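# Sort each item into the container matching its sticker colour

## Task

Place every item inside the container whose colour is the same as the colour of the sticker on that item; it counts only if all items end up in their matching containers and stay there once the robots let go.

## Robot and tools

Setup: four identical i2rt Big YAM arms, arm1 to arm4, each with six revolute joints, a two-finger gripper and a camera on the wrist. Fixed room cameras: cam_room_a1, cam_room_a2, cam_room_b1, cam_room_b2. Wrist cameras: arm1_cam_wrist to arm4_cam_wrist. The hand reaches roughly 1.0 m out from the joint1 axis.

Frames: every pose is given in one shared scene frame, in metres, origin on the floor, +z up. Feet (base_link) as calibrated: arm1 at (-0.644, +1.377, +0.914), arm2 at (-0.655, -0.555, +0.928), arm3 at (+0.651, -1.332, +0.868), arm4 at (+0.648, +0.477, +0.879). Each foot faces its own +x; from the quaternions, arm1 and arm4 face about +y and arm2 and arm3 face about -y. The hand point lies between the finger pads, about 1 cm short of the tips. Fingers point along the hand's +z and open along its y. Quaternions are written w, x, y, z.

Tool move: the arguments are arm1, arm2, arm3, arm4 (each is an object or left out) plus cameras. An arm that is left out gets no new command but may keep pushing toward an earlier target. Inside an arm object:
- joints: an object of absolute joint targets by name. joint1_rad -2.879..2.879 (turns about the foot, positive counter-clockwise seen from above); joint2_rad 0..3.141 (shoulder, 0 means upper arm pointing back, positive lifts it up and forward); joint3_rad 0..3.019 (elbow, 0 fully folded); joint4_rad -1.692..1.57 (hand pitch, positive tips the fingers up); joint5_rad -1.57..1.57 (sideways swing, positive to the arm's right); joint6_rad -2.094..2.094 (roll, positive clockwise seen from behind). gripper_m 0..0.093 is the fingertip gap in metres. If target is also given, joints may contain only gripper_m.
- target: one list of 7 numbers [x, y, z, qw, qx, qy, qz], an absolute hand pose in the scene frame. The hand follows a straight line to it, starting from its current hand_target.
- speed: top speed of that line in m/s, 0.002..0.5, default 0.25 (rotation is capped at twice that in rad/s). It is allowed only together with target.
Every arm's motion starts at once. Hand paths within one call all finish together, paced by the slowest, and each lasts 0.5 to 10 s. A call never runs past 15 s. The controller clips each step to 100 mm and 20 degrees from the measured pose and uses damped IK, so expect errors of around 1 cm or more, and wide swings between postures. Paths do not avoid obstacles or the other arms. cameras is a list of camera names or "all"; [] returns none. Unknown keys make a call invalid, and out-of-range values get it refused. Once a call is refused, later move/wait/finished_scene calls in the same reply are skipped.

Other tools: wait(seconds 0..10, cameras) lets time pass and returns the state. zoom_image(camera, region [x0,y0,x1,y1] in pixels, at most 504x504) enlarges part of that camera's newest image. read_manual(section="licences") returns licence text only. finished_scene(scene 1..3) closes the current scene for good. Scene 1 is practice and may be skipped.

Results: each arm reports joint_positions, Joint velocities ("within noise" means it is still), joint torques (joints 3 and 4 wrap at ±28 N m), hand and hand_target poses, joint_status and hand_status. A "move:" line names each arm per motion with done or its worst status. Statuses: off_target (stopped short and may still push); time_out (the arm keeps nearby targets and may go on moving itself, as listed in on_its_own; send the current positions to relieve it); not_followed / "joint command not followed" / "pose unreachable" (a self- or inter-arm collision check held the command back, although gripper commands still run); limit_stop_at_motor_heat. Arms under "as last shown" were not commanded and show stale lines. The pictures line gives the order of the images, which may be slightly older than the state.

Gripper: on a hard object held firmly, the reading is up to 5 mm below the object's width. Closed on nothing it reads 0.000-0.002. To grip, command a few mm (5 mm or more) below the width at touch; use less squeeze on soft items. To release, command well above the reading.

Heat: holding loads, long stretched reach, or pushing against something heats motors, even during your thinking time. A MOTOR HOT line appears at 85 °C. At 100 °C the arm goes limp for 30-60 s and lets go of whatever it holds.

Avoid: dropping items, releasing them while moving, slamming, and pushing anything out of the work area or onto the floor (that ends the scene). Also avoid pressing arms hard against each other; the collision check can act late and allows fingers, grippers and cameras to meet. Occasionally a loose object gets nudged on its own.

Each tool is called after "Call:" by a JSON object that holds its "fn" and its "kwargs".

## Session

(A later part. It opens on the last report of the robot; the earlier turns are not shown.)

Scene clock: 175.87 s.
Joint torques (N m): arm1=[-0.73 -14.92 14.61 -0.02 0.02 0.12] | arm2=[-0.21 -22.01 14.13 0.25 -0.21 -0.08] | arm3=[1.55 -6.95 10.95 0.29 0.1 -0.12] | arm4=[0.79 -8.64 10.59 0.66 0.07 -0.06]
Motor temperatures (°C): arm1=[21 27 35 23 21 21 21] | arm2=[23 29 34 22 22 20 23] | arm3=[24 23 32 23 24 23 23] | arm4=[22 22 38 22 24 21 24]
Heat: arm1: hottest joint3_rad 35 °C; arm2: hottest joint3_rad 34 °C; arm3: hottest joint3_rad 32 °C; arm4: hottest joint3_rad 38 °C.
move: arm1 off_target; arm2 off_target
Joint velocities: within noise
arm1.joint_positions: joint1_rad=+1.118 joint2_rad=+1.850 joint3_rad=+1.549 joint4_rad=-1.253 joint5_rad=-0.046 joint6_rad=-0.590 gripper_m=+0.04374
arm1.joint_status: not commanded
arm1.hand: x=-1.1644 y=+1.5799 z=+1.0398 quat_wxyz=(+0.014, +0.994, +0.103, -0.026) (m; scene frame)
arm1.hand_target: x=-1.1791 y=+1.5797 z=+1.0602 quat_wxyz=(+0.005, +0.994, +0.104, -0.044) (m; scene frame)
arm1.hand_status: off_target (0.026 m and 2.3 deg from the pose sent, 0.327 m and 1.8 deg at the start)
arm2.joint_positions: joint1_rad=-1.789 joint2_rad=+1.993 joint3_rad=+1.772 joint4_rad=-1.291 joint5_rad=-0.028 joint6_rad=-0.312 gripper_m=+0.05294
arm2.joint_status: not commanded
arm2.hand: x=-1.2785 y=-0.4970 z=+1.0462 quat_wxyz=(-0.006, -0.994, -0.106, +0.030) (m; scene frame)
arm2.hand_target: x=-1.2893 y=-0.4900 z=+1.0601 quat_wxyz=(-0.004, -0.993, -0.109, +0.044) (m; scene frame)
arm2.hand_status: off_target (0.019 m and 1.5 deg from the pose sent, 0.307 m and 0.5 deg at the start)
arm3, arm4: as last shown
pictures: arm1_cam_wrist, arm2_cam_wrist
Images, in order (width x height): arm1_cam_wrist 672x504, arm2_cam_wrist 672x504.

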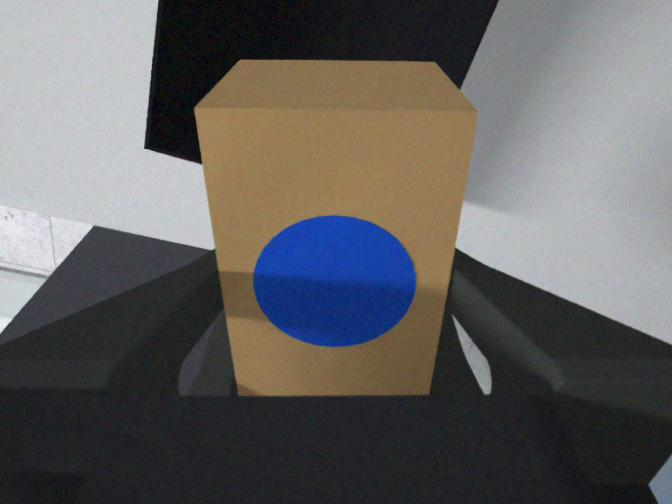

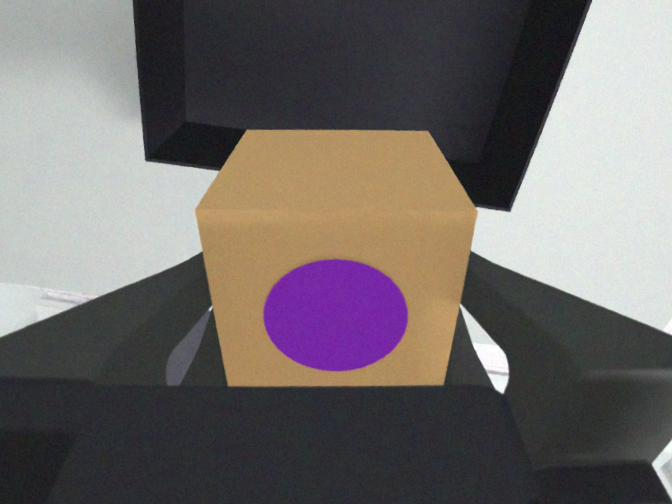

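Call:
{"fn": "move", "kwargs": {"arm1": {"joints": {"joint2_rad": 1.1, "joint3_rad": 1.4, "joint4_rad": -1.55, "joint5_rad": 0, "joint6_rad": 0}}, "arm2": {"joints": {"joint2_rad": 1.1, "joint3_rad": 1.4, "joint4_rad": -1.55, "joint5_rad": 0, "joint6_rad": 0}}, "cameras": []}}

Call:
{"fn": "move", "kwargs": {"arm1": {"joints": {"joint1_rad": -2.23}}, "arm2": {"joints": {"joint1_rad": 0.94}}, "cameras": ["arm1_cam_wrist", "arm2_cam_wrist", "cam_room_b1"]}}

Scene clock: 181.77 s.
Joint torques (N m): arm1=[-0.67 -3.72 12.48 0.55 0.09 0.1] | arm2=[0.03 -7.18 9.87 1.06 0.15 0.22] | arm3=[1.61 -6.83 10.93 0.27 0.11 -0.11] | arm4=[1.14 -8.88 10.56 0.51 0.11 -0.11]
Motor temperatures (°C): arm1=[21 27 35 23 21 21 22] | arm2=[23 29 34 22 22 20 23] | arm3=[24 23 32 23 24 23 23] | arm4=[22 22 38 22 24 21 24]
Heat: arm1: hottest joint3_rad 35 °C; arm2: hottest joint3_rad 34 °C; arm3: hottest joint3_rad 32 °C; arm4: hottest joint3_rad 38 °C.
move: arm1 done; arm2 done
Joint velocities: within noise
arm1.joint_positions: joint1_rad=+1.119 joint2_rad=+1.099 joint3_rad=+1.381 joint4_rad=-1.543 joint5_rad=-0.002 joint6_rad=-0.009 gripper_m=+0.04373
arm1.joint_status: all done
arm1.hand: x=-0.9643 y=+1.5082 z=+1.2901 quat_wxyz=(-0.029, +0.970, -0.184, -0.159) (m; scene frame)
arm1.hand_target: x=-0.9663 y=+1.5054 z=+1.2978 quat_wxyz=(-0.029, +0.969, -0.183, -0.165) (m; scene frame)
arm1.hand_status: not commanded
arm2.joint_positions: joint1_rad=-1.789 joint2_rad=+1.090 joint3_rad=+1.409 joint4_rad=-1.540 joint5_rad=-0.003 joint6_rad=-0.015 gripper_m=+0.05294
arm2.joint_status: all done
arm2.hand: x=-1.0077 y=-0.5207 z=+1.3144 quat_wxyz=(+0.010, -0.984, +0.042, +0.173) (m; scene frame)
arm2.hand_target: x=-1.0066 y=-0.5169 z=+1.3059 quat_wxyz=(+0.011, -0.986, +0.054, +0.159) (m; scene frame)
arm2.hand_status: not commanded
arm3, arm4: as last shown
pictures: none
No camera images: "cameras" was empty.

Scene clock: 184.83 s.
Joint torques (N m): arm1=[-1.49 -5.89 13.01 1.11 0.02 0.12] | arm2=[0.79 -7.94 9.88 1.05 0.04 0.2] | arm3=[1.67 -6.83 10.99 0.28 0.11 -0.12] | arm4=[0.91 -8.64 10.47 0.4 0.08 -0.09]
Motor temperatures (°C): arm1=[21 27 35 23 22 22 22] | arm2=[23 29 34 22 22 20 23] | arm3=[24 23 33 23 24 23 23] | arm4=[22 22 38 22 24 21 24]
Heat: arm1: hottest joint3_rad 35 °C; arm2: hottest joint3_rad 34 °C; arm3: hottest joint3_rad 33 °C; arm4: hottest joint3_rad 38 °C.
move: arm1 done; arm2 done
Joint velocities: within noise
arm1.joint_positions: joint1_rad=-2.232 joint2_rad=+1.111 joint3_rad=+1.374 joint4_rad=-1.558 joint5_rad=+0.000 joint6_rad=-0.009 gripper_m=+0.04370
arm1.joint_status: all done
arm1.hand: x=-0.3479 y=+1.1802 z=+1.2714 quat_wxyz=(-0.123, -0.285, -0.950, +0.042) (m; scene frame)
arm1.hand_target: x=-0.3448 y=+1.1794 z=+1.2872 quat_wxyz=(-0.145, -0.287, -0.946, +0.047) (m; scene frame)
arm1.hand_status: not commanded
arm2.joint_positions: joint1_rad=+0.940 joint2_rad=+1.098 joint3_rad=+1.409 joint4_rad=-1.540 joint5_rad=-0.001 joint6_rad=-0.013 gripper_m=+0.05296
arm2.joint_status: all done
arm2.hand: x=-0.3460 y=-0.7317 z=+1.3122 quat_wxyz=(-0.165, -0.244, -0.955, +0.042) (m; scene frame)
arm2.hand_target: x=-0.3486 y=-0.7305 z=+1.3066 quat_wxyz=(-0.155, -0.251, -0.955, +0.039) (m; scene frame)
arm2.hand_status: not commanded
arm3, arm4: as last shown
pictures: arm1_cam_wrist, arm2_cam_wrist, cam_room_b1
Images, in order (width x height): arm1_cam_wrist 672x504, arm2_cam_wrist 672x504, cam_room_b1 672x504.

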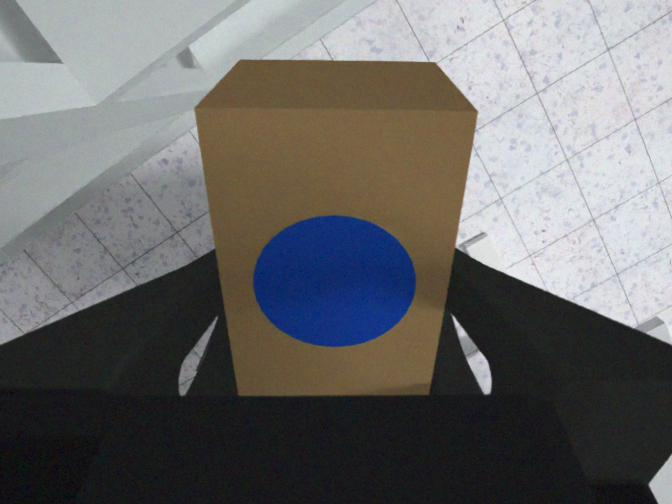

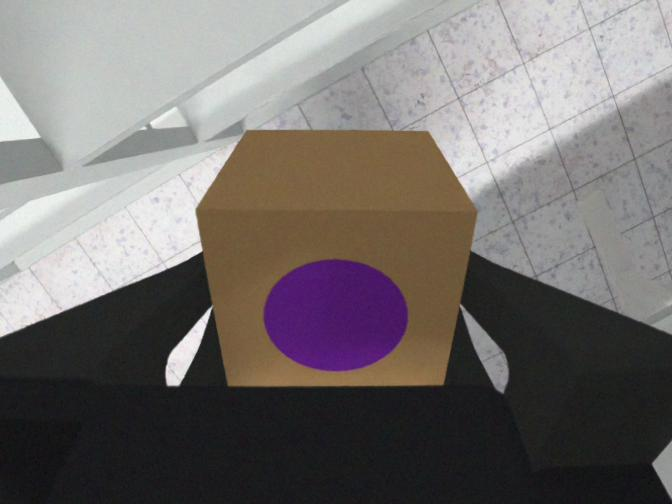

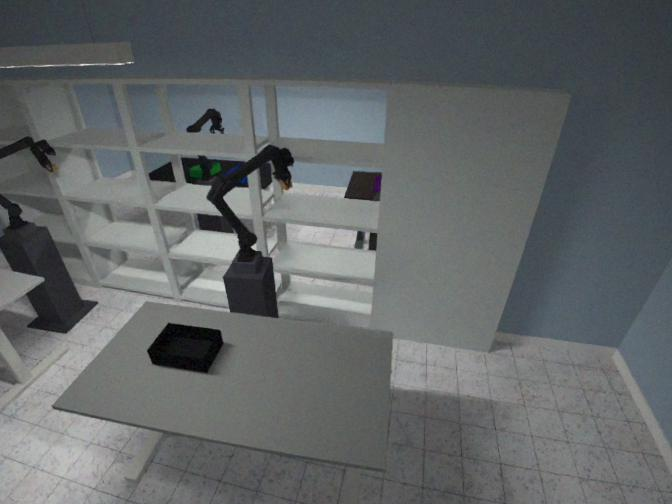

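Call:
{"fn": "move", "kwargs": {"arm1": {"target": [-0.329, 1.165, 1.11, 0.1660, 0.2880, 0.9418, -0.0508], "speed": 0.2}, "arm2": {"target": [-0.305, -0.749, 1.11, 0.16812, 0.24658, 0.95344, -0.04348], "speed": 0.2}, "cameras": ["arm1_cam_wrist", "arm2_cam_wrist"]}}

Scene clock: 198.40 s.
Joint torques (N m): arm1=[-2.37 -5.13 11.67 1.47 -0.05 0.11] | arm2=[1.61 -9.29 10.55 2.19 0.14 0.22] | arm3=[1.49 -6.89 10.95 0.32 0.11 -0.12] | arm4=[1.08 -8.64 10.52 0.65 0.06 -0.11]
Motor temperatures (°C): arm1=[21 27 36 23 21 21 22] | arm2=[23 28 34 22 22 20 24] | arm3=[24 23 33 23 24 23 23] | arm4=[22 22 39 22 24 21 24]
Heat: arm1: hottest joint3_rad 36 °C; arm2: hottest joint3_rad 34 °C; arm3: hottest joint3_rad 33 °C; arm4: hottest joint3_rad 39 °C.
move: arm1 done; arm2 done
Joint velocities: within noise
arm1.joint_positions: joint1_rad=-2.232 joint2_rad=+1.104 joint3_rad=+0.920 joint4_rad=-1.046 joint5_rad=-0.006 joint6_rad=-0.008 gripper_m=+0.04370
arm1.joint_status: not commanded
arm1.hand: x=-0.3337 y=+1.1707 z=+1.1061 quat_wxyz=(-0.155, -0.283, -0.945, +0.048) (m; scene frame)
arm1.hand_target: x=-0.3291 y=+1.1651 z=+1.1102 quat_wxyz=(-0.166, -0.288, -0.942, +0.051) (m; scene frame)
arm1.hand_status: done (0.008 m and 1.5 deg from the pose sent, 0.163 m and 5.1 deg at the start)
arm2.joint_positions: joint1_rad=+0.943 joint2_rad=+1.191 joint3_rad=+0.948 joint4_rad=-0.990 joint5_rad=+0.002 joint6_rad=-0.011 gripper_m=+0.05296
arm2.joint_status: not commanded
arm2.hand: x=-0.3099 y=-0.7502 z=+1.1115 quat_wxyz=(-0.162, -0.244, -0.955, +0.042) (m; scene frame)
arm2.hand_target: x=-0.3050 y=-0.7489 z=+1.1100 quat_wxyz=(-0.168, -0.246, -0.953, +0.043) (m; scene frame)
arm2.hand_status: done (0.005 m and 0.8 deg from the pose sent, 0.207 m and 0.5 deg at the start)
arm3, arm4: as last shown
pictures: arm1_cam_wrist, arm2_cam_wrist
Images, in order (width x height): arm1_cam_wrist 672x504, arm2_cam_wrist 672x504.

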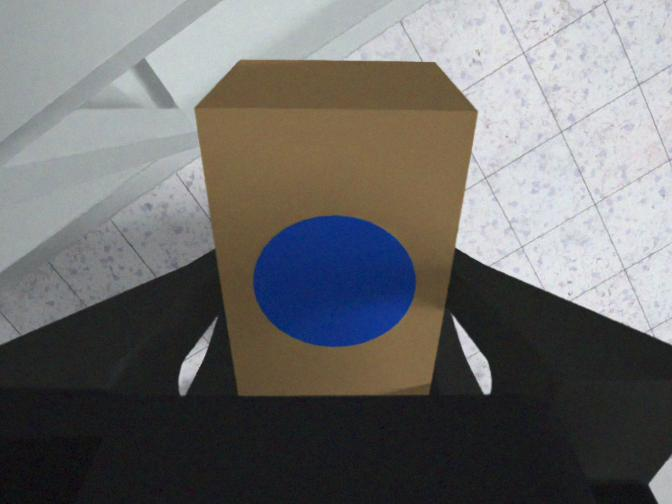

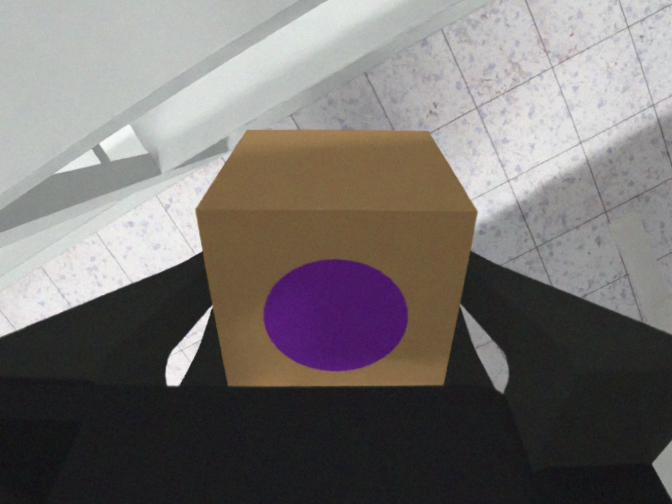

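Call:
{"fn": "move", "kwargs": {"arm1": {"target": [-0.04, 0.970, 1.10, 0.1660, 0.2880, 0.9418, -0.0508], "speed": 0.2}, "arm2": {"target": [-0.03, -0.902, 1.10, 0.16812, 0.24658, 0.95344, -0.04348], "speed": 0.2}, "cameras": ["arm1_cam_wrist", "arm2_cam_wrist"]}}

Call:
{"fn": "move", "kwargs": {"arm1": {"target": [-0.04, 0.970, 1.030, 0.1660, 0.2880, 0.9418, -0.0508], "speed": 0.06}, "arm2": {"target": [-0.03, -0.902, 1.035, 0.16812, 0.24658, 0.95344, -0.04348], "speed": 0.06}, "cameras": ["arm1_cam_wrist", "arm2_cam_wrist"]}}

Scene clock: 206.17 s.
Joint torques (N m): arm1=[-2.32 -18.37 17.29 0.54 0 0.06] | arm2=[1.26 -21.42 16.55 0.83 0.09 0.18] | arm3=[1.49 -6.77 10.97 0.27 0.11 -0.11] | arm4=[0.91 -8.82 10.52 0.47 0.11 -0.11]
Motor temperatures (°C): arm1=[21 26 37 23 21 21 22] | arm2=[23 28 34 22 22 20 24] | arm3=[24 23 33 23 24 23 23] | arm4=[22 22 39 22 24 21 24]
Heat: arm1: hottest joint3_rad 37 °C; arm2: hottest joint3_rad 34 °C; arm3: hottest joint3_rad 33 °C; arm4: hottest joint3_rad 39 °C.
move: arm1 off_target; arm2 off_target
Joint velocities: within noise
arm1.joint_positions: joint1_rad=-2.232 joint2_rad=+2.039 joint3_rad=+1.945 joint4_rad=-1.167 joint5_rad=-0.006 joint6_rad=-0.008 gripper_m=+0.04370
arm1.joint_status: not commanded
arm1.hand: x=-0.0533 y=+0.9815 z=+1.0716 quat_wxyz=(-0.140, -0.284, -0.947, +0.044) (m; scene frame)
arm1.hand_target: x=-0.0416 y=+0.9711 z=+1.1001 quat_wxyz=(-0.167, -0.288, -0.942, +0.051) (m; scene frame)
arm1.hand_status: off_target (0.033 m and 3.1 deg from the pose sent, 0.356 m and 1.5 deg at the start)
arm2.joint_positions: joint1_rad=+0.943 joint2_rad=+2.003 joint3_rad=+1.858 joint4_rad=-1.107 joint5_rad=+0.002 joint6_rad=-0.011 gripper_m=+0.05296
arm2.joint_status: not commanded
arm2.hand: x=-0.0475 y=-0.8970 z=+1.0853 quat_wxyz=(-0.154, -0.245, -0.957, +0.040) (m; scene frame)
arm2.hand_target: x=-0.0311 y=-0.9013 z=+1.1002 quat_wxyz=(-0.169, -0.246, -0.953, +0.044) (m; scene frame)
arm2.hand_status: off_target (0.023 m and 1.8 deg from the pose sent, 0.319 m and 0.8 deg at the start)
arm3, arm4: as last shown
pictures: arm1_cam_wrist, arm2_cam_wrist
Images, in order (width x height): arm1_cam_wrist 672x504, arm2_cam_wrist 672x504.

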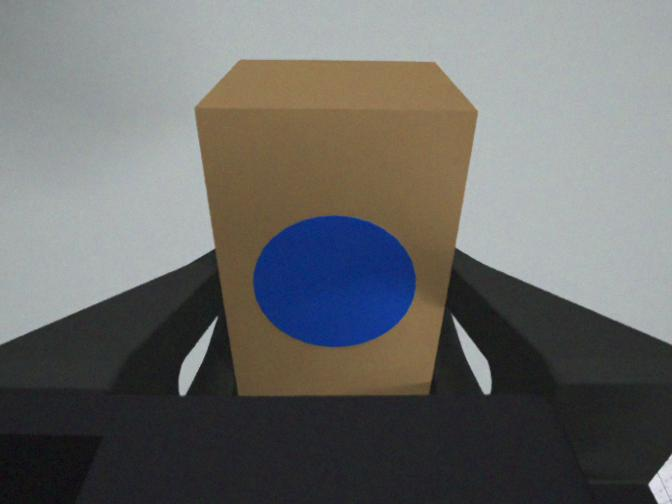

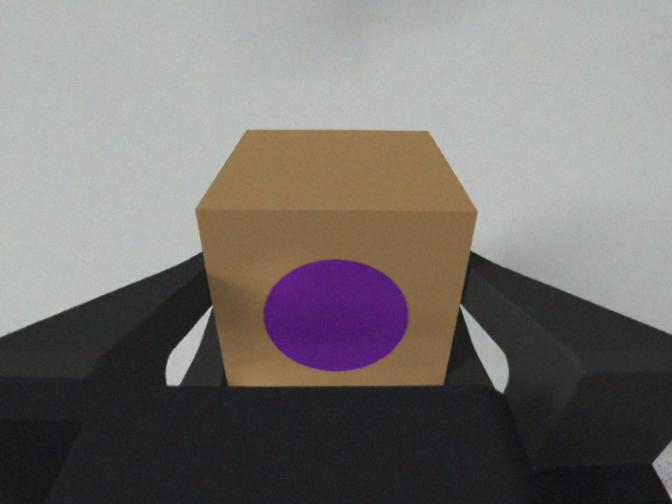

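Scene clock: 207.83 s.
Joint torques (N m): arm1=[-2.08 -18.37 11.26 1.63 0.02 0.16] | arm2=[1.26 -21.42 10.19 2.25 0.1 0.18] | arm3=[1.55 -6.71 11 0.28 0.1 -0.11] | arm4=[0.67 -8.82 10.47 0.43 0.1 -0.07]
Motor temperatures (°C): arm1=[21 26 37 23 21 21 22] | arm2=[23 28 34 22 22 20 24] | arm3=[24 23 33 23 24 23 23] | arm4=[22 22 39 22 24 21 24]
Heat: arm1: hottest joint3_rad 37 °C; arm2: hottest joint3_rad 34 °C; arm3: hottest joint3_rad 33 °C; arm4: hottest joint3_rad 39 °C.
move: arm1 done; arm2 off_target
Joint velocities: within noise
arm1.joint_positions: joint1_rad=-2.232 joint2_rad=+2.066 joint3_rad=+1.878 joint4_rad=-1.033 joint5_rad=-0.006 joint6_rad=-0.008 gripper_m=+0.04370
arm1.joint_status: not commanded
arm1.hand: x=-0.0434 y=+0.9746 z=+1.0323 quat_wxyz=(-0.159, -0.283, -0.944, +0.049) (m; scene frame)
arm1.hand_target: x=-0.0401 y=+0.9701 z=+1.0301 quat_wxyz=(-0.166, -0.288, -0.942, +0.051) (m; scene frame)
arm1.hand_status: done (0.006 m and 1.0 deg from the pose sent, 0.045 m and 3.1 deg at the start)
arm2.joint_positions: joint1_rad=+0.943 joint2_rad=+2.036 joint3_rad=+1.820 joint4_rad=-0.991 joint5_rad=+0.002 joint6_rad=-0.011 gripper_m=+0.05296
arm2.joint_status: not commanded
arm2.hand: x=-0.0337 y=-0.9045 z=+1.0547 quat_wxyz=(-0.175, -0.244, -0.953, +0.046) (m; scene frame)
arm2.hand_target: x=-0.0305 y=-0.9017 z=+1.0353 quat_wxyz=(-0.168, -0.247, -0.953, +0.044) (m; scene frame)
arm2.hand_status: off_target (0.020 m and 0.9 deg from the pose sent, 0.053 m and 1.8 deg at the start)
arm3, arm4: as last shown
pictures: arm1_cam_wrist, arm2_cam_wrist
Images, in order (width x height): arm1_cam_wrist 672x504, arm2_cam_wrist 672x504.

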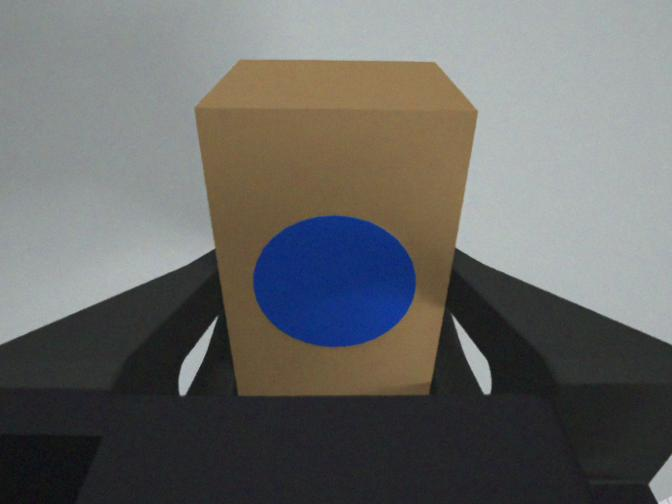

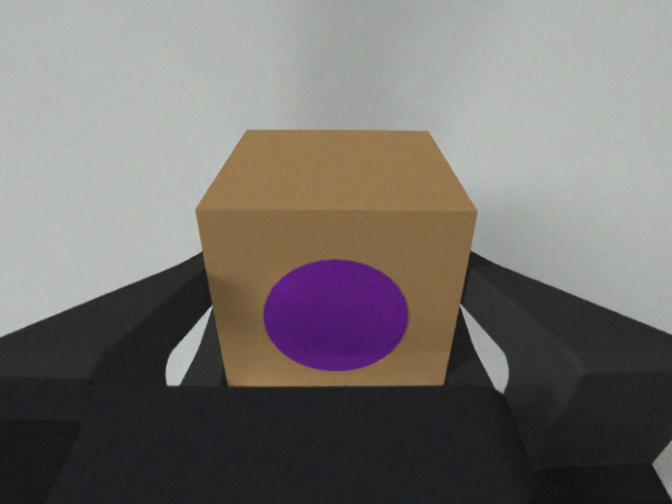

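Call:
{"fn": "move", "kwargs": {"arm1": {"target": [-0.04, 0.970, 1.010, 0.1660, 0.2880, 0.9418, -0.0508], "speed": 0.05}, "arm2": {"target": [-0.03, -0.902, 1.005, 0.16812, 0.24658, 0.95344, -0.04348], "speed": 0.05}, "cameras": []}}

Call:
{"fn": "move", "kwargs": {"arm1": {"target": [-0.04, 0.970, 0.998, 0.1660, 0.2880, 0.9418, -0.0508], "speed": 0.05}, "arm2": {"target": [-0.03, -0.902, 0.993, 0.16812, 0.24658, 0.95344, -0.04348], "speed": 0.05}, "cameras": ["arm1_cam_wrist", "arm2_cam_wrist"]}}

Scene clock: 219.63 s.
Joint torques (N m): arm1=[-1.9 -18.73 11.12 1.61 -0.01 0.11] | arm2=[1.38 -21.13 9.92 2.21 0.1 0.18] | arm3=[1.73 -6.77 10.96 0.31 0.12 -0.11] | arm4=[1.08 -8.88 10.51 0.46 0.09 -0.11]
Motor temperatures (°C): arm1=[21 26 37 23 21 21 22] | arm2=[23 28 34 22 22 20 24] | arm3=[24 23 33 23 24 23 23] | arm4=[22 22 39 22 24 21 24]
Heat: arm1: hottest joint3_rad 37 °C; arm2: hottest joint3_rad 34 °C; arm3: hottest joint3_rad 33 °C; arm4: hottest joint3_rad 39 °C.
move: arm1 done; arm2 off_target
Joint velocities: within noise
arm1.joint_positions: joint1_rad=-2.232 joint2_rad=+2.076 joint3_rad=+1.848 joint4_rad=-0.988 joint5_rad=-0.006 joint6_rad=-0.008 gripper_m=+0.04370
arm1.joint_status: not commanded
arm1.hand: x=-0.0430 y=+0.9741 z=+1.0153 quat_wxyz=(-0.161, -0.283, -0.944, +0.050) (m; scene frame)
arm1.hand_target: x=-0.0401 y=+0.9701 z=+1.0100 quat_wxyz=(-0.166, -0.288, -0.942, +0.051) (m; scene frame)
arm1.hand_status: done (0.007 m and 0.8 deg from the pose sent, 0.023 m and 1.0 deg at the start)
arm2.joint_positions: joint1_rad=+0.943 joint2_rad=+2.054 joint3_rad=+1.778 joint4_rad=-0.923 joint5_rad=+0.002 joint6_rad=-0.011 gripper_m=+0.05296
arm2.joint_status: not commanded
arm2.hand: x=-0.0319 y=-0.9055 z=+1.0296 quat_wxyz=(-0.179, -0.243, -0.952, +0.047) (m; scene frame)
arm2.hand_target: x=-0.0307 y=-0.9016 z=+1.0054 quat_wxyz=(-0.168, -0.247, -0.953, +0.044) (m; scene frame)
arm2.hand_status: off_target (0.025 m and 1.4 deg from the pose sent, 0.050 m and 0.9 deg at the start)
arm3, arm4: as last shown
pictures: none
No camera images: "cameras" was empty.

Scene clock: 220.60 s.
Joint torques (N m): arm1=[-2.08 -18.02 10.65 1.63 0.03 0.07] | arm2=[1.2 -20.37 8.98 2.4 0.11 0.17] | arm3=[1.49 -6.83 10.95 0.32 0.11 -0.12] | arm4=[0.67 -8.88 10.55 0.57 0.09 -0.11]
Motor temperatures (°C): arm1=[21 26 37 23 21 21 22] | arm2=[23 28 34 22 22 20 24] | arm3=[24 23 33 23 24 23 23] | arm4=[22 22 39 22 24 21 24]
Heat: arm1: hottest joint3_rad 37 °C; arm2: hottest joint3_rad 34 °C; arm3: hottest joint3_rad 33 °C; arm4: hottest joint3_rad 39 °C.
move: arm1 off_target; arm2 off_target
Joint velocities: within noise
arm1.joint_positions: joint1_rad=-2.232 joint2_rad=+2.079 joint3_rad=+1.835 joint4_rad=-0.961 joint5_rad=-0.006 joint6_rad=-0.007 gripper_m=+0.04370
arm1.joint_status: not commanded
arm1.hand: x=-0.0415 y=+0.9731 z=+1.0098 quat_wxyz=(-0.167, -0.283, -0.943, +0.052) (m; scene frame)
arm1.hand_target: x=-0.0403 y=+0.9702 z=+0.9980 quat_wxyz=(-0.166, -0.288, -0.942, +0.051) (m; scene frame)
arm1.hand_status: off_target (0.012 m and 0.6 deg from the pose sent, 0.018 m and 0.8 deg at the start)
arm2.joint_positions: joint1_rad=+0.943 joint2_rad=+2.054 joint3_rad=+1.772 joint4_rad=-0.901 joint5_rad=+0.002 joint6_rad=-0.011 gripper_m=+0.05296
arm2.joint_status: not commanded
arm2.hand: x=-0.0292 y=-0.9070 z=+1.0289 quat_wxyz=(-0.187, -0.243, -0.951, +0.049) (m; scene frame)
arm2.hand_target: x=-0.0313 y=-0.9013 z=+0.9938 quat_wxyz=(-0.168, -0.247, -0.953, +0.044) (m; scene frame)
arm2.hand_status: off_target (0.036 m and 2.3 deg from the pose sent, 0.037 m and 1.4 deg at the start)
arm3.joint_positions: joint1_rad=+1.643 joint2_rad=+1.095 joint3_rad=+1.375 joint4_rad=-1.543 joint5_rad=-0.002 joint6_rad=+0.007 gripper_m=+0.09398
arm3.joint_status: not commanded
arm3.hand: x=+1.0004 y=-1.3436 z=+1.2379 quat_wxyz=(-0.155, -0.026, -0.988, +0.009) (m; scene frame)
arm3.hand_target: x=+1.0033 y=-1.3416 z=+1.2464 quat_wxyz=(-0.160, -0.019, -0.987, +0.010) (m; scene frame)
arm3.hand_status: not commanded
arm4.joint_positions: joint1_rad=-1.631 joint2_rad=+1.113 joint3_rad=+1.371 joint4_rad=-1.550 joint5_rad=+0.000 joint6_rad=+0.014 gripper_m=+0.09398
arm4.joint_status: not commanded
arm4.hand: x=+1.0019 y=+0.4767 z=+1.2386 quat_wxyz=(-0.136, -0.009, -0.991, +0.001) (m; scene frame)
arm4.hand_target: x=+1.0027 y=+0.4772 z=+1.2558 quat_wxyz=(-0.157, -0.001, -0.988, +0.002) (m; scene frame)
arm4.hand_status: not commanded
pictures: arm1_cam_wrist, arm2_cam_wrist
Images, in order (width x height): arm1_cam_wrist 672x504, arm2_cam_wrist 672x504.

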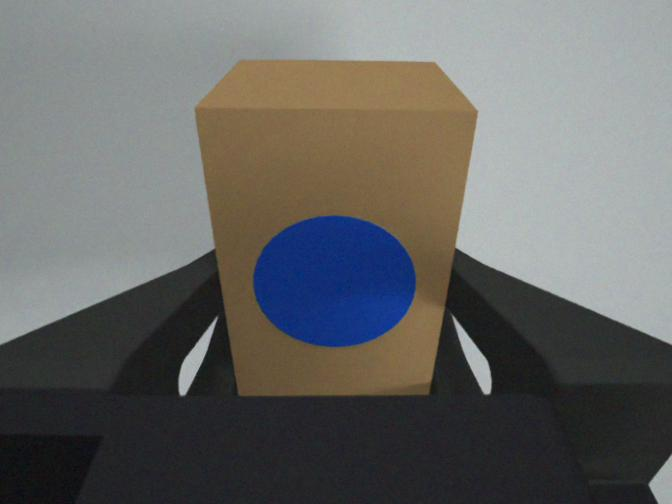

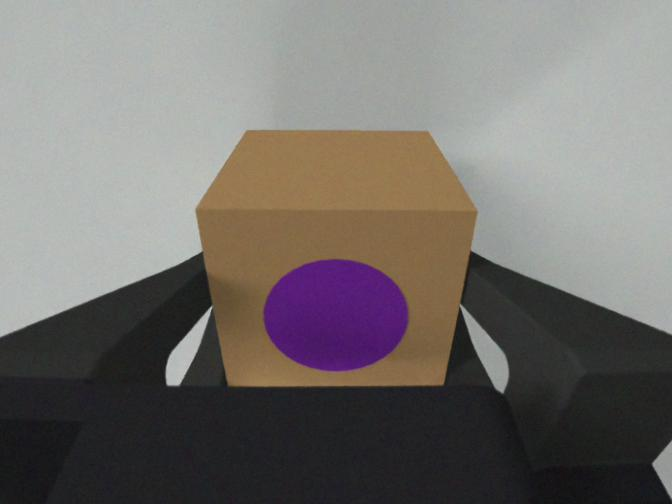

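Call:
{"fn": "move", "kwargs": {"arm1": {"joints": {"gripper_m": 0.0465}}, "arm2": {"joints": {"gripper_m": 0.0555}}, "cameras": ["arm1_cam_wrist", "arm2_cam_wrist"]}}

Scene clock: 224.70 s.
Joint torques (N m): arm1=[-1.67 -17.61 10.65 1.76 0.04 0.07] | arm2=[1.2 -20.95 9.63 2.21 0.1 0.17] | arm3=[1.73 -6.83 10.95 0.29 0.11 -0.11] | arm4=[0.85 -8.47 10.48 0.55 0.07 -0.13]
Motor temperatures (°C): arm1=[21 27 37 23 21 21 22] | arm2=[23 28 34 22 22 20 24] | arm3=[24 23 33 23 24 23 23] | arm4=[22 22 39 22 24 21 24]
Heat: arm1: hottest joint3_rad 37 °C; arm2: hottest joint3_rad 34 °C; arm3: hottest joint3_rad 33 °C; arm4: hottest joint3_rad 39 °C.
move: arm1 done; arm2 done
Joint velocities: within noise
arm1.joint_positions: joint1_rad=-2.232 joint2_rad=+2.079 joint3_rad=+1.835 joint4_rad=-0.961 joint5_rad=-0.006 joint6_rad=-0.007 gripper_m=+0.04647
arm1.joint_status: all done
arm1.hand: x=-0.0415 y=+0.9731 z=+1.0098 quat_wxyz=(-0.167, -0.283, -0.943, +0.052) (m; scene frame)
arm1.hand_target: x=-0.0403 y=+0.9702 z=+0.9980 quat_wxyz=(-0.166, -0.288, -0.942, +0.051) (m; scene frame)
arm1.hand_status: not commanded
arm2.joint_positions: joint1_rad=+0.943 joint2_rad=+2.059 joint3_rad=+1.764 joint4_rad=-0.897 joint5_rad=+0.002 joint6_rad=-0.011 gripper_m=+0.05543
arm2.joint_status: all done
arm2.hand: x=-0.0311 y=-0.9059 z=+1.0215 quat_wxyz=(-0.182, -0.243, -0.952, +0.047) (m; scene frame)
arm2.hand_target: x=-0.0313 y=-0.9013 z=+0.9938 quat_wxyz=(-0.168, -0.247, -0.953, +0.044) (m; scene frame)
arm2.hand_status: not commanded
arm3, arm4: as last shown
pictures: arm1_cam_wrist, arm2_cam_wrist
Images, in order (width x height): arm1_cam_wrist 672x504, arm2_cam_wrist 672x504.

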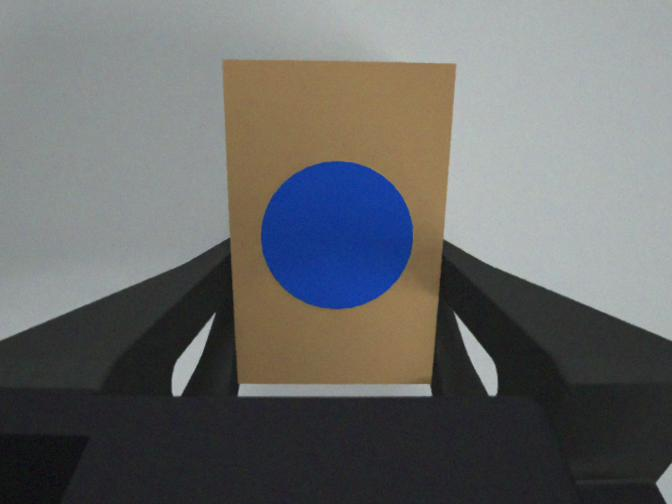

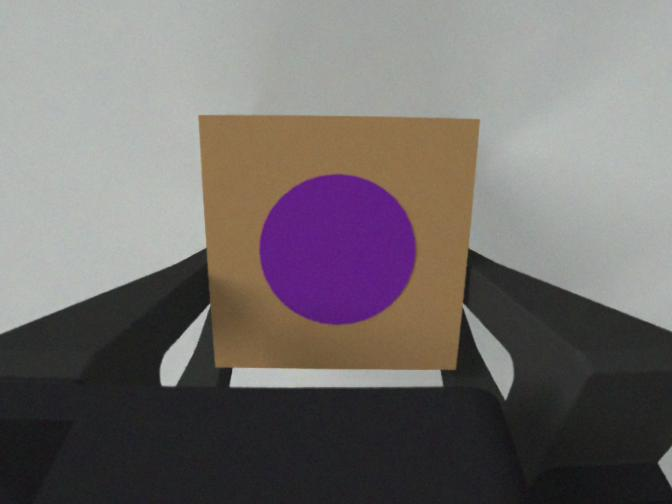

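Call:
{"fn": "move", "kwargs": {"arm1": {"target": [-0.0403, 0.9702, 1.004, 0.1660, 0.2880, 0.9418, -0.0508], "joints": {"gripper_m": 0.075}, "speed": 0.05}, "arm2": {"target": [-0.0313, -0.9013, 1.006, 0.16812, 0.24658, 0.95344, -0.04348], "joints": {"gripper_m": 0.08}, "speed": 0.05}, "cameras": ["arm1_cam_wrist", "arm2_cam_wrist"]}}

Scene clock: 230.83 s.
Joint torques (N m): arm1=[-1.26 -18.26 11.25 1.18 0.01 0.12] | arm2=[1.2 -21.95 10.76 1.17 0.11 0.17] | arm3=[1.49 -7 10.96 0.29 0.11 -0.12] | arm4=[1.08 -8.88 10.52 0.5 0.12 -0.11]
Motor temperatures (°C): arm1=[21 27 36 23 21 21 22] | arm2=[23 28 34 22 22 20 24] | arm3=[24 23 33 23 24 23 23] | arm4=[22 22 39 22 24 21 24]
Heat: arm1: hottest joint3_rad 36 °C; arm2: hottest joint3_rad 34 °C; arm3: hottest joint3_rad 33 °C; arm4: hottest joint3_rad 39 °C.
move: arm1 done; arm2 off_target
Joint velocities: within noise
arm1.joint_positions: joint1_rad=-2.232 joint2_rad=+2.079 joint3_rad=+1.835 joint4_rad=-0.961 joint5_rad=-0.006 joint6_rad=-0.007 gripper_m=+0.07493
arm1.joint_status: all done
arm1.hand: x=-0.0415 y=+0.9731 z=+1.0098 quat_wxyz=(-0.167, -0.283, -0.943, +0.052) (m; scene frame)
arm1.hand_target: x=-0.0404 y=+0.9703 z=+1.0039 quat_wxyz=(-0.166, -0.288, -0.942, +0.051) (m; scene frame)
arm1.hand_status: done (0.007 m and 0.6 deg from the pose sent, 0.007 m and 0.6 deg at the start)
arm2.joint_positions: joint1_rad=+0.943 joint2_rad=+2.059 joint3_rad=+1.764 joint4_rad=-0.897 joint5_rad=+0.002 joint6_rad=-0.011 gripper_m=+0.07991
arm2.joint_status: all done
arm2.hand: x=-0.0311 y=-0.9059 z=+1.0215 quat_wxyz=(-0.182, -0.243, -0.952, +0.047) (m; scene frame)
arm2.hand_target: x=-0.0316 y=-0.9011 z=+1.0062 quat_wxyz=(-0.168, -0.247, -0.953, +0.044) (m; scene frame)
arm2.hand_status: off_target (0.016 m and 1.7 deg from the pose sent, 0.016 m and 1.7 deg at the start)
arm3, arm4: as last shown
pictures: arm1_cam_wrist, arm2_cam_wrist
Images, in order (width x height): arm1_cam_wrist 672x504, arm2_cam_wrist 672x504.

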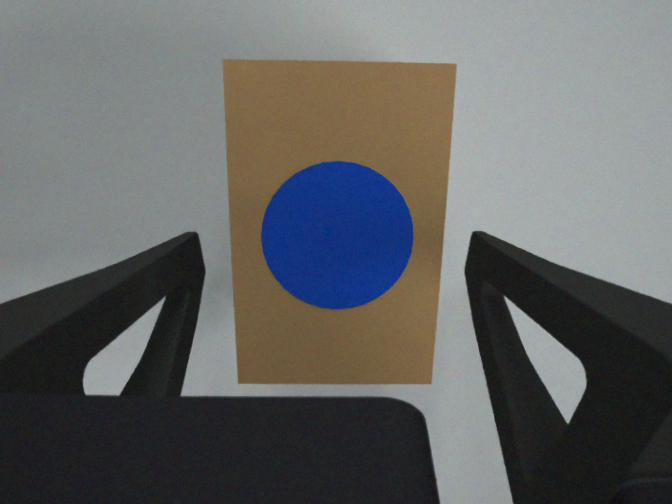

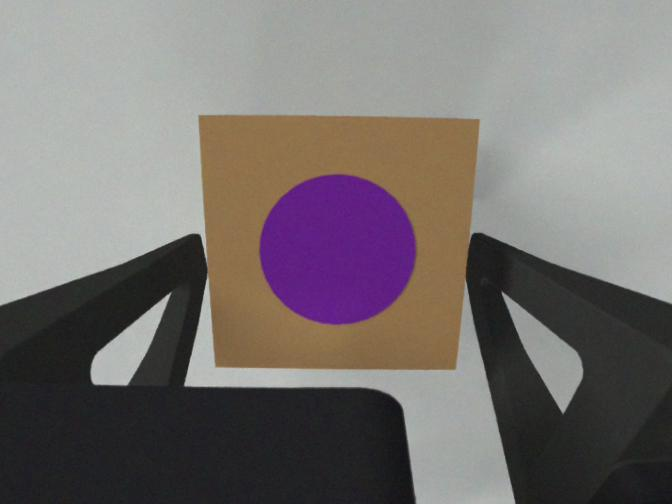

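Call:
{"fn": "move", "kwargs": {"arm1": {"target": [-0.10, 1.010, 1.10, 0.1660, 0.2880, 0.9418, -0.0508], "speed": 0.2}, "arm2": {"target": [-0.09, -0.867, 1.11, 0.16812, 0.24658, 0.95344, -0.04348], "speed": 0.2}, "cameras": ["arm1_cam_wrist", "arm2_cam_wrist"]}}

Call:
{"fn": "move", "kwargs": {"arm1": {"target": [-0.329, 1.165, 1.14, 0.1660, 0.2880, 0.9418, -0.0508], "speed": 0.3}, "arm2": {"target": [-0.305, -0.749, 1.14, 0.16812, 0.24658, 0.95344, -0.04348], "speed": 0.3}, "arm3": {"joints": {"joint1_rad": -2.01, "gripper_m": 0.088}}, "arm4": {"joints": {"joint1_rad": 0.93, "gripper_m": 0.088}}, "cameras": []}}

Scene clock: 237.97 s.
Joint torques (N m): arm1=[-2.08 -15.5 11.18 0.5 -0.05 0.06] | arm2=[1.55 -19.14 10.02 0.96 0.15 0.2] | arm3=[1.49 -6.89 10.95 0.24 0.1 -0.11] | arm4=[0.5 -8.82 10.52 0.47 0.11 -0.07]
Motor temperatures (°C): arm1=[21 27 36 23 21 21 22] | arm2=[23 29 34 22 22 20 24] | arm3=[24 23 33 23 24 23 23] | arm4=[22 22 39 22 24 21 24]
Heat: arm1: hottest joint3_rad 36 °C; arm2: hottest joint3_rad 34 °C; arm3: hottest joint3_rad 33 °C; arm4: hottest joint3_rad 39 °C.
move: arm1 done; arm2 off_target
Joint velocities: within noise
arm1.joint_positions: joint1_rad=-2.232 joint2_rad=+1.831 joint3_rad=+1.700 joint4_rad=-1.059 joint5_rad=-0.006 joint6_rad=-0.007 gripper_m=+0.07493
arm1.joint_status: not commanded
arm1.hand: x=-0.0972 y=+1.0114 z=+1.1053 quat_wxyz=(-0.174, -0.283, -0.942, +0.054) (m; scene frame)
arm1.hand_target: x=-0.1000 y=+1.0101 z=+1.0999 quat_wxyz=(-0.166, -0.288, -0.942, +0.051) (m; scene frame)
arm1.hand_status: done (0.006 m and 1.1 deg from the pose sent, 0.114 m and 0.6 deg at the start)
arm2.joint_positions: joint1_rad=+0.943 joint2_rad=+1.814 joint3_rad=+1.671 joint4_rad=-1.036 joint5_rad=+0.002 joint6_rad=-0.010 gripper_m=+0.07991
arm2.joint_status: not commanded
arm2.hand: x=-0.0878 y=-0.8746 z=+1.1279 quat_wxyz=(-0.188, -0.243, -0.950, +0.049) (m; scene frame)
arm2.hand_target: x=-0.0902 y=-0.8669 z=+1.1103 quat_wxyz=(-0.168, -0.247, -0.953, +0.044) (m; scene frame)
arm2.hand_status: off_target (0.020 m and 2.5 deg from the pose sent, 0.113 m and 1.7 deg at the start)
arm3, arm4: as last shown
pictures: arm1_cam_wrist, arm2_cam_wrist
Images, in order (width x height): arm1_cam_wrist 672x504, arm2_cam_wrist 672x504.

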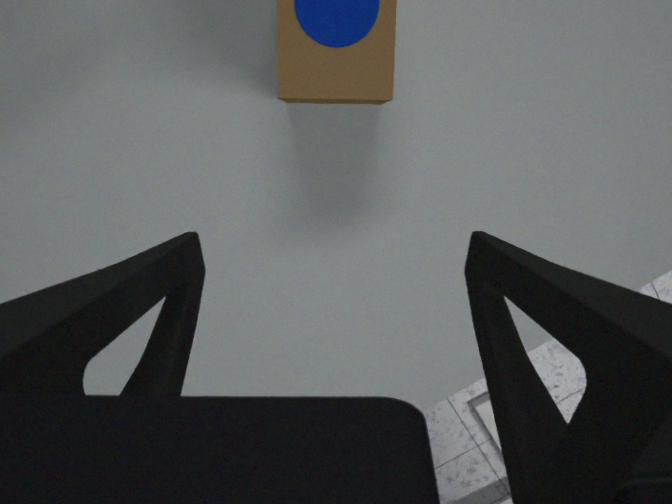

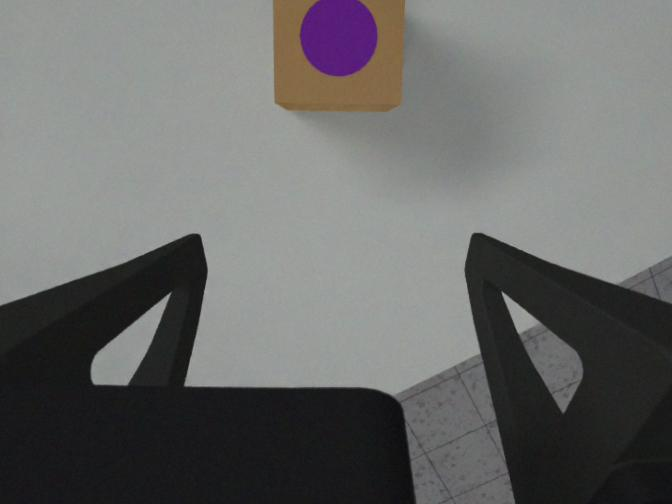

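Scene clock: 240.80 s.
Joint torques (N m): arm1=[-2.49 -4.07 11.44 0.51 -0.09 0.07] | arm2=[1.61 -9.29 10.14 0.98 0.15 0.21] | arm3=[0.85 -7.59 10.95 0.87 0 0.02] | arm4=[0.5 -8.7 10.37 0.61 0.09 -0.07]
Motor temperatures (°C): arm1=[21 27 36 23 21 21 22] | arm2=[23 28 34 22 22 20 23] | arm3=[24 23 33 23 24 23 23] | arm4=[22 22 39 22 24 21 24]
Heat: arm1: hottest joint3_rad 36 °C; arm2: hottest joint3_rad 34 °C; arm3: hottest joint3_rad 33 °C; arm4: hottest joint3_rad 39 °C.
move: arm1 done; arm2 off_target; arm3 done; arm4 done
Joint velocities: within noise
arm1.joint_positions: joint1_rad=-2.232 joint2_rad=+1.089 joint3_rad=+0.994 joint4_rad=-1.101 joint5_rad=-0.006 joint6_rad=-0.007 gripper_m=+0.07493
arm1.joint_status: not commanded
arm1.hand: x=-0.3273 y=+1.1667 z=+1.1409 quat_wxyz=(-0.171, -0.283, -0.942, +0.053) (m; scene frame)
arm1.hand_target: x=-0.3290 y=+1.1650 z=+1.1401 quat_wxyz=(-0.166, -0.288, -0.942, +0.051) (m; scene frame)
arm1.hand_status: done (0.003 m and 0.9 deg from the pose sent, 0.280 m and 1.2 deg at the start)
arm2.joint_positions: joint1_rad=+0.943 joint2_rad=+1.172 joint3_rad=+1.022 joint4_rad=-1.044 joint5_rad=+0.002 joint6_rad=-0.010 gripper_m=+0.07991
arm2.joint_status: not commanded
arm2.hand: x=-0.3019 y=-0.7549 z=+1.1485 quat_wxyz=(-0.182, -0.244, -0.952, +0.047) (m; scene frame)
arm2.hand_target: x=-0.3051 y=-0.7491 z=+1.1402 quat_wxyz=(-0.168, -0.247, -0.953, +0.044) (m; scene frame)
arm2.hand_status: off_target (0.011 m and 1.7 deg from the pose sent, 0.251 m and 2.5 deg at the start)
arm3.joint_positions: joint1_rad=-2.003 joint2_rad=+1.099 joint3_rad=+1.375 joint4_rad=-1.558 joint5_rad=+0.000 joint6_rad=-0.007 gripper_m=+0.08807
arm3.joint_status: all done
arm3.hand: x=+0.3546 y=-1.1436 z=+1.2319 quat_wxyz=(+0.033, -0.953, +0.268, +0.136) (m; scene frame)
arm3.hand_target: x=+0.3516 y=-1.1385 z=+1.2429 quat_wxyz=(+0.038, -0.949, +0.274, +0.151) (m; scene frame)
arm3.hand_status: not commanded
arm4.joint_positions: joint1_rad=+0.931 joint2_rad=+1.113 joint3_rad=+1.371 joint4_rad=-1.550 joint5_rad=-0.001 joint6_rad=+0.013 gripper_m=+0.08811
arm4.joint_status: all done
arm4.hand: x=+0.3556 y=+0.6728 z=+1.2410 quat_wxyz=(-0.036, +0.947, -0.291, -0.135) (m; scene frame)
arm4.hand_target: x=+0.3555 y=+0.6738 z=+1.2582 quat_wxyz=(-0.044, +0.945, -0.285, -0.155) (m; scene frame)
arm4.hand_status: not commanded
pictures: none
No camera images: "cameras" was empty.

Call:
{"fn": "move", "kwargs": {"arm1": {"joints": {"joint2_rad": 0.8, "joint3_rad": 0.8, "joint4_rad": -1.1}}, "arm2": {"joints": {"joint2_rad": 0.8, "joint3_rad": 0.8, "joint4_rad": -1.1}}, "arm3": {"target": [0.269, -1.0935, 1.14, 0.08852, -0.90767, 0.24321, 0.33037], "speed": 0.25}, "arm4": {"target": [0.284, 0.7415, 1.14, 0.1000, -0.8986, 0.2747, 0.3271], "speed": 0.25}, "cameras": ["arm3_cam_wrist", "arm4_cam_wrist"]}}

Scene clock: 256.10 s.
Joint torques (N m): arm1=[-2.61 -0.09 11.86 1.03 -0.04 0.08] | arm2=[1.55 -3.14 10.77 1.37 0.15 0.21] | arm3=[1.38 -7.88 9.35 1.99 -0.09 -0.14] | arm4=[0.44 -7.3 9.5 1.7 -0.08 -0.11]
Motor temperatures (°C): arm1=[20 26 35 23 21 21 22] | arm2=[23 28 34 22 22 20 23] | arm3=[24 23 33 23 24 23 23] | arm4=[22 22 39 22 24 21 24]
Heat: arm1: hottest joint3_rad 35 °C; arm2: hottest joint3_rad 34 °C; arm3: hottest joint3_rad 33 °C; arm4: hottest joint3_rad 39 °C.
move: arm1 done; arm2 done; arm3 done; arm4 done
Joint velocities: within noise
arm1.joint_positions: joint1_rad=-2.232 joint2_rad=+0.792 joint3_rad=+0.793 joint4_rad=-1.101 joint5_rad=-0.006 joint6_rad=-0.007 gripper_m=+0.07493
arm1.joint_status: all done
arm1.hand: x=-0.3928 y=+1.2108 z=+1.1390 quat_wxyz=(-0.216, -0.280, -0.933, +0.067) (m; scene frame)
arm1.hand_target: x=-0.3918 y=+1.2080 z=+1.1400 quat_wxyz=(-0.216, -0.284, -0.932, +0.066) (m; scene frame)
arm1.hand_status: not commanded
arm2.joint_positions: joint1_rad=+0.943 joint2_rad=+0.790 joint3_rad=+0.808 joint4_rad=-1.092 joint5_rad=+0.002 joint6_rad=-0.010 gripper_m=+0.07991
arm2.joint_status: all done
arm2.hand: x=-0.3920 y=-0.7045 z=+1.1662 quat_wxyz=(-0.238, -0.241, -0.939, +0.062) (m; scene frame)
arm2.hand_target: x=-0.3928 y=-0.7012 z=+1.1583 quat_wxyz=(-0.226, -0.244, -0.941, +0.058) (m; scene frame)
arm2.hand_status: not commanded
arm3.joint_positions: joint1_rad=-2.003 joint2_rad=+1.087 joint3_rad=+1.004 joint4_rad=-0.790 joint5_rad=-0.008 joint6_rad=-0.022 gripper_m=+0.08807
arm3.joint_status: not commanded
arm3.hand: x=+0.2718 y=-1.0954 z=+1.1412 quat_wxyz=(+0.087, -0.908, +0.247, +0.327) (m; scene frame)
arm3.hand_target: x=+0.2691 y=-1.0935 z=+1.1399 quat_wxyz=(+0.089, -0.908, +0.243, +0.330) (m; scene frame)
arm3.hand_status: done (0.004 m and 0.6 deg from the pose sent, 0.135 m and 23.9 deg at the start)
arm4.joint_positions: joint1_rad=+0.890 joint2_rad=+1.098 joint3_rad=+0.969 joint4_rad=-0.758 joint5_rad=-0.016 joint6_rad=-0.019 gripper_m=+0.08811
arm4.joint_status: not commanded
arm4.hand: x=+0.2876 y=+0.7359 z=+1.1386 quat_wxyz=(-0.096, +0.900, -0.279, -0.322) (m; scene frame)
arm4.hand_target: x=+0.2841 y=+0.7414 z=+1.1400 quat_wxyz=(-0.100, +0.899, -0.275, -0.327) (m; scene frame)
arm4.hand_status: done (0.007 m and 0.9 deg from the pose sent, 0.142 m and 24.0 deg at the start)
pictures: arm3_cam_wrist, arm4_cam_wrist
Images, in order (width x height): arm3_cam_wrist 672x504, arm4_cam_wrist 672x504.

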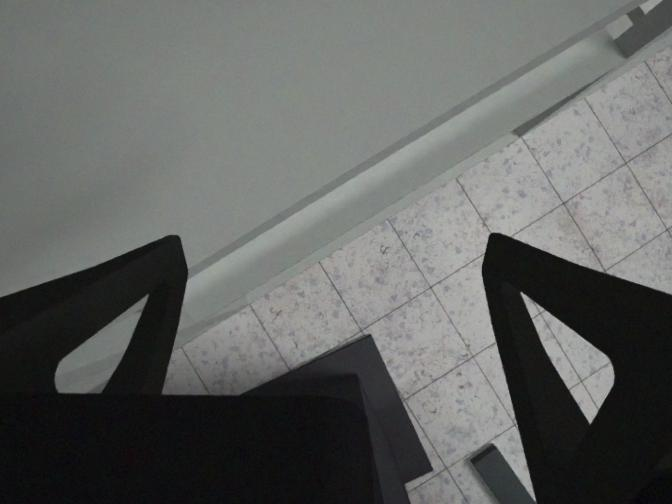

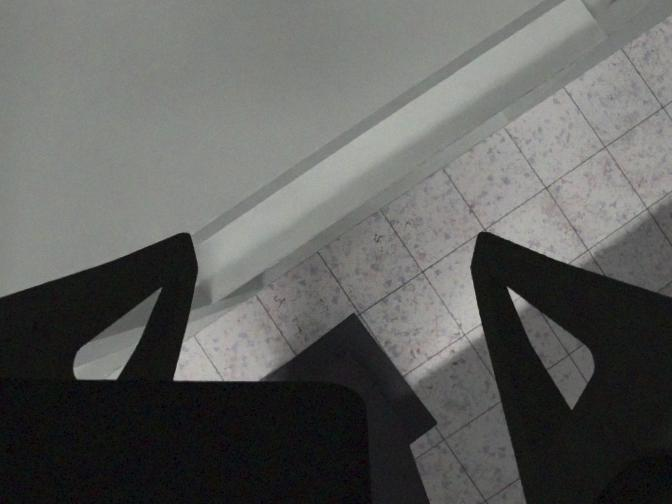

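Call:
{"fn": "move", "kwargs": {"arm3": {"target": [0.015, -0.9325, 1.12, 0.06699, -0.93301, 0.25, 0.25], "speed": 0.22}, "arm4": {"target": [0.004, 0.942, 1.12, 0.0757, -0.92372, 0.28241, 0.24751], "speed": 0.22}, "cameras": ["arm3_cam_wrist", "arm4_cam_wrist"]}}

Scene clock: 268.43 s.
Joint torques (N m): arm1=[-2.43 -0.26 12.08 1.11 -0.03 0.06] | arm2=[1.55 -3.19 10.74 1.43 0.15 0.21] | arm3=[1.08 -23.47 14.16 0.61 0.05 -0.13] | arm4=[0.85 -23.59 12.7 0.68 0.19 -0.07]
Motor temperatures (°C): arm1=[20 26 36 23 21 21 22] | arm2=[23 27 34 22 22 20 23] | arm3=[24 24 33 23 24 23 23] | arm4=[22 23 38 22 24 21 24]
Heat: arm1: hottest joint3_rad 36 °C; arm2: hottest joint3_rad 34 °C; arm3: hottest joint3_rad 33 °C; arm4: hottest joint3_rad 38 °C.
move: arm3 off_target; arm4 off_target
Joint velocities: within noise
arm1, arm2: as last shown
arm3.joint_positions: joint1_rad=-2.003 joint2_rad=+1.994 joint3_rad=+2.006 joint4_rad=-1.094 joint5_rad=-0.008 joint6_rad=-0.027 gripper_m=+0.08807
arm3.joint_status: not commanded
arm3.hand: x=+0.0231 y=-0.9426 z=+1.0968 quat_wxyz=(+0.059, -0.938, +0.252, +0.231) (m; scene frame)
arm3.hand_target: x=+0.0162 y=-0.9332 z=+1.1198 quat_wxyz=(+0.067, -0.933, +0.250, +0.250) (m; scene frame)
arm3.hand_status: off_target (0.027 m and 2.5 deg from the pose sent, 0.305 m and 9.5 deg at the start)
arm4.joint_positions: joint1_rad=+0.890 joint2_rad=+2.150 joint3_rad=+2.244 joint4_rad=-1.163 joint5_rad=-0.015 joint6_rad=-0.019 gripper_m=+0.08811
arm4.joint_status: not commanded
arm4.hand: x=+0.0114 y=+0.9351 z=+1.1113 quat_wxyz=(-0.069, +0.925, -0.288, -0.240) (m; scene frame)
arm4.hand_target: x=+0.0045 y=+0.9415 z=+1.1199 quat_wxyz=(-0.076, +0.923, -0.282, -0.248) (m; scene frame)
arm4.hand_status: off_target (0.013 m and 1.3 deg from the pose sent, 0.351 m and 9.3 deg at the start)
pictures: arm3_cam_wrist, arm4_cam_wrist
Images, in order (width x height): arm3_cam_wrist 672x504, arm4_cam_wrist 672x504.

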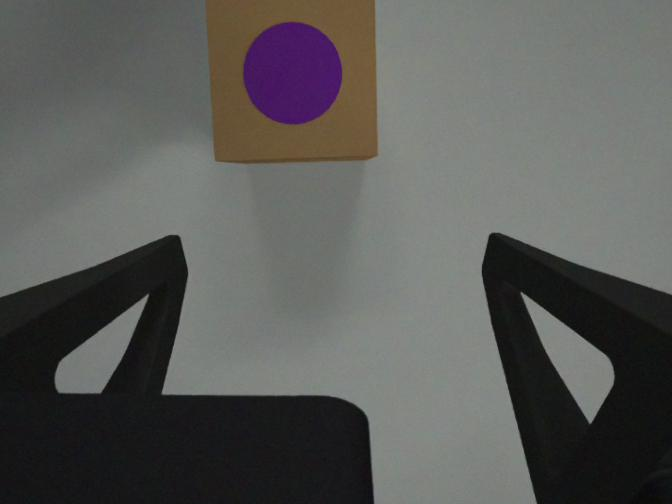

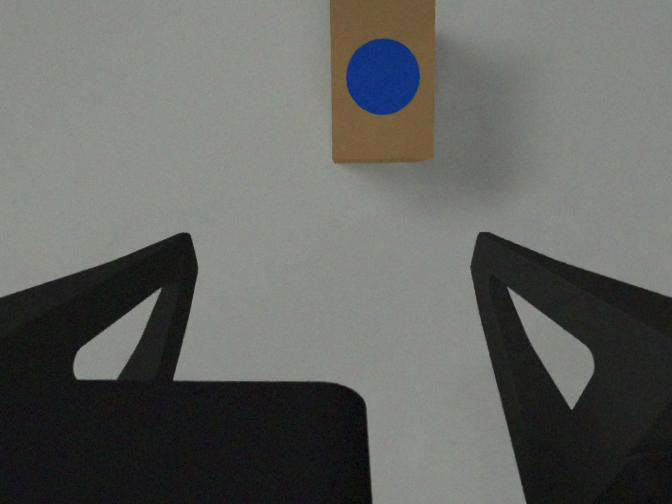

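Call:
{"fn": "move", "kwargs": {"arm3": {"target": [-0.021, -0.930, 1.085, 0.0648, -0.93517, 0.24185, 0.25058], "speed": 0.15}, "arm4": {"target": [-0.017, 0.982, 1.077, 0.07243, -0.92734, 0.2703, 0.24848], "speed": 0.15}, "cameras": ["arm3_cam_wrist", "arm4_cam_wrist"]}}

Scene clock: 284.93 s.
Joint torques (N m): arm1=[-1.96 -0.73 12.08 1.26 0.01 0.08] | arm2=[1.49 -3.19 10.74 1.4 0.15 0.21] | arm3=[2.55 -25.29 14 1.31 0.11 -0.09] | arm4=[0.79 -26.7 12.71 0.46 -0.07 -0.09]
Motor temperatures (°C): arm1=[20 25 36 23 21 21 22] | arm2=[23 27 34 22 22 20 23] | arm3=[24 24 32 23 24 23 23] | arm4=[22 26 40 22 24 21 24]
Heat: arm1: hottest joint3_rad 36 °C; arm2: hottest joint3_rad 34 °C; arm3: hottest joint3_rad 32 °C; arm4: hottest joint3_rad 40 °C.
move: arm3 off_target; arm4 off_target
Joint velocities: within noise
arm1, arm2: as last shown
arm3.joint_positions: joint1_rad=-2.001 joint2_rad=+2.101 joint3_rad=+2.083 joint4_rad=-1.085 joint5_rad=-0.008 joint6_rad=-0.027 gripper_m=+0.08807
arm3.joint_status: not commanded
arm3.hand: x=-0.0012 y=-0.9291 z=+1.0579 quat_wxyz=(+0.056, -0.940, +0.253, +0.221) (m; scene frame)
arm3.hand_target: x=-0.0193 y=-0.9311 z=+1.0852 quat_wxyz=(+0.065, -0.935, +0.242, +0.251) (m; scene frame)
arm3.hand_status: off_target (0.034 m and 3.8 deg from the pose sent, 0.047 m and 2.7 deg at the start)
arm4.joint_positions: joint1_rad=+0.859 joint2_rad=+2.319 joint3_rad=+2.424 joint4_rad=-1.178 joint5_rad=-0.035 joint6_rad=-0.065 gripper_m=+0.08811
arm4.joint_status: not commanded
arm4.hand: x=-0.0101 y=+0.9770 z=+1.0662 quat_wxyz=(-0.068, +0.928, -0.278, -0.238) (m; scene frame)
arm4.hand_target: x=-0.0164 y=+0.9815 z=+1.0768 quat_wxyz=(-0.073, +0.927, -0.270, -0.249) (m; scene frame)
arm4.hand_status: off_target (0.014 m and 1.6 deg from the pose sent, 0.065 m and 2.3 deg at the start)
pictures: arm3_cam_wrist, arm4_cam_wrist
Images, in order (width x height): arm3_cam_wrist 672x504, arm4_cam_wrist 672x504.

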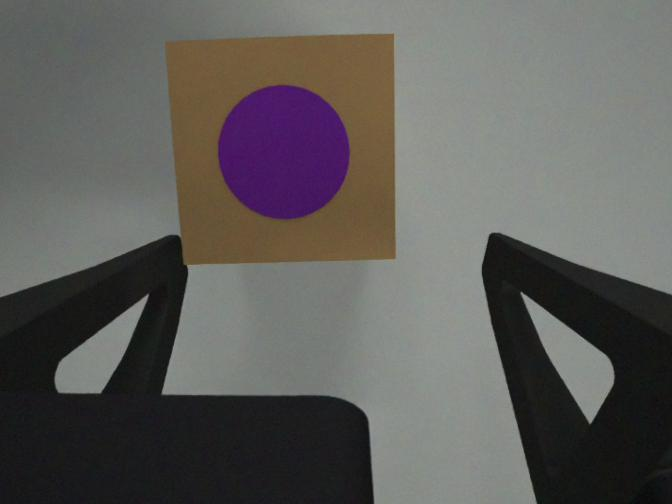

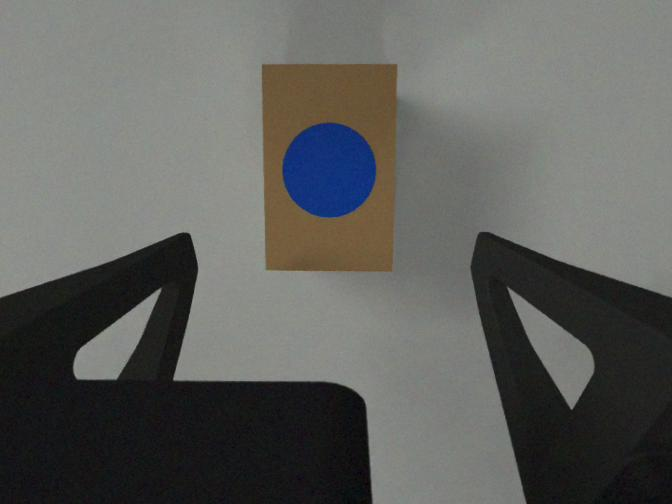

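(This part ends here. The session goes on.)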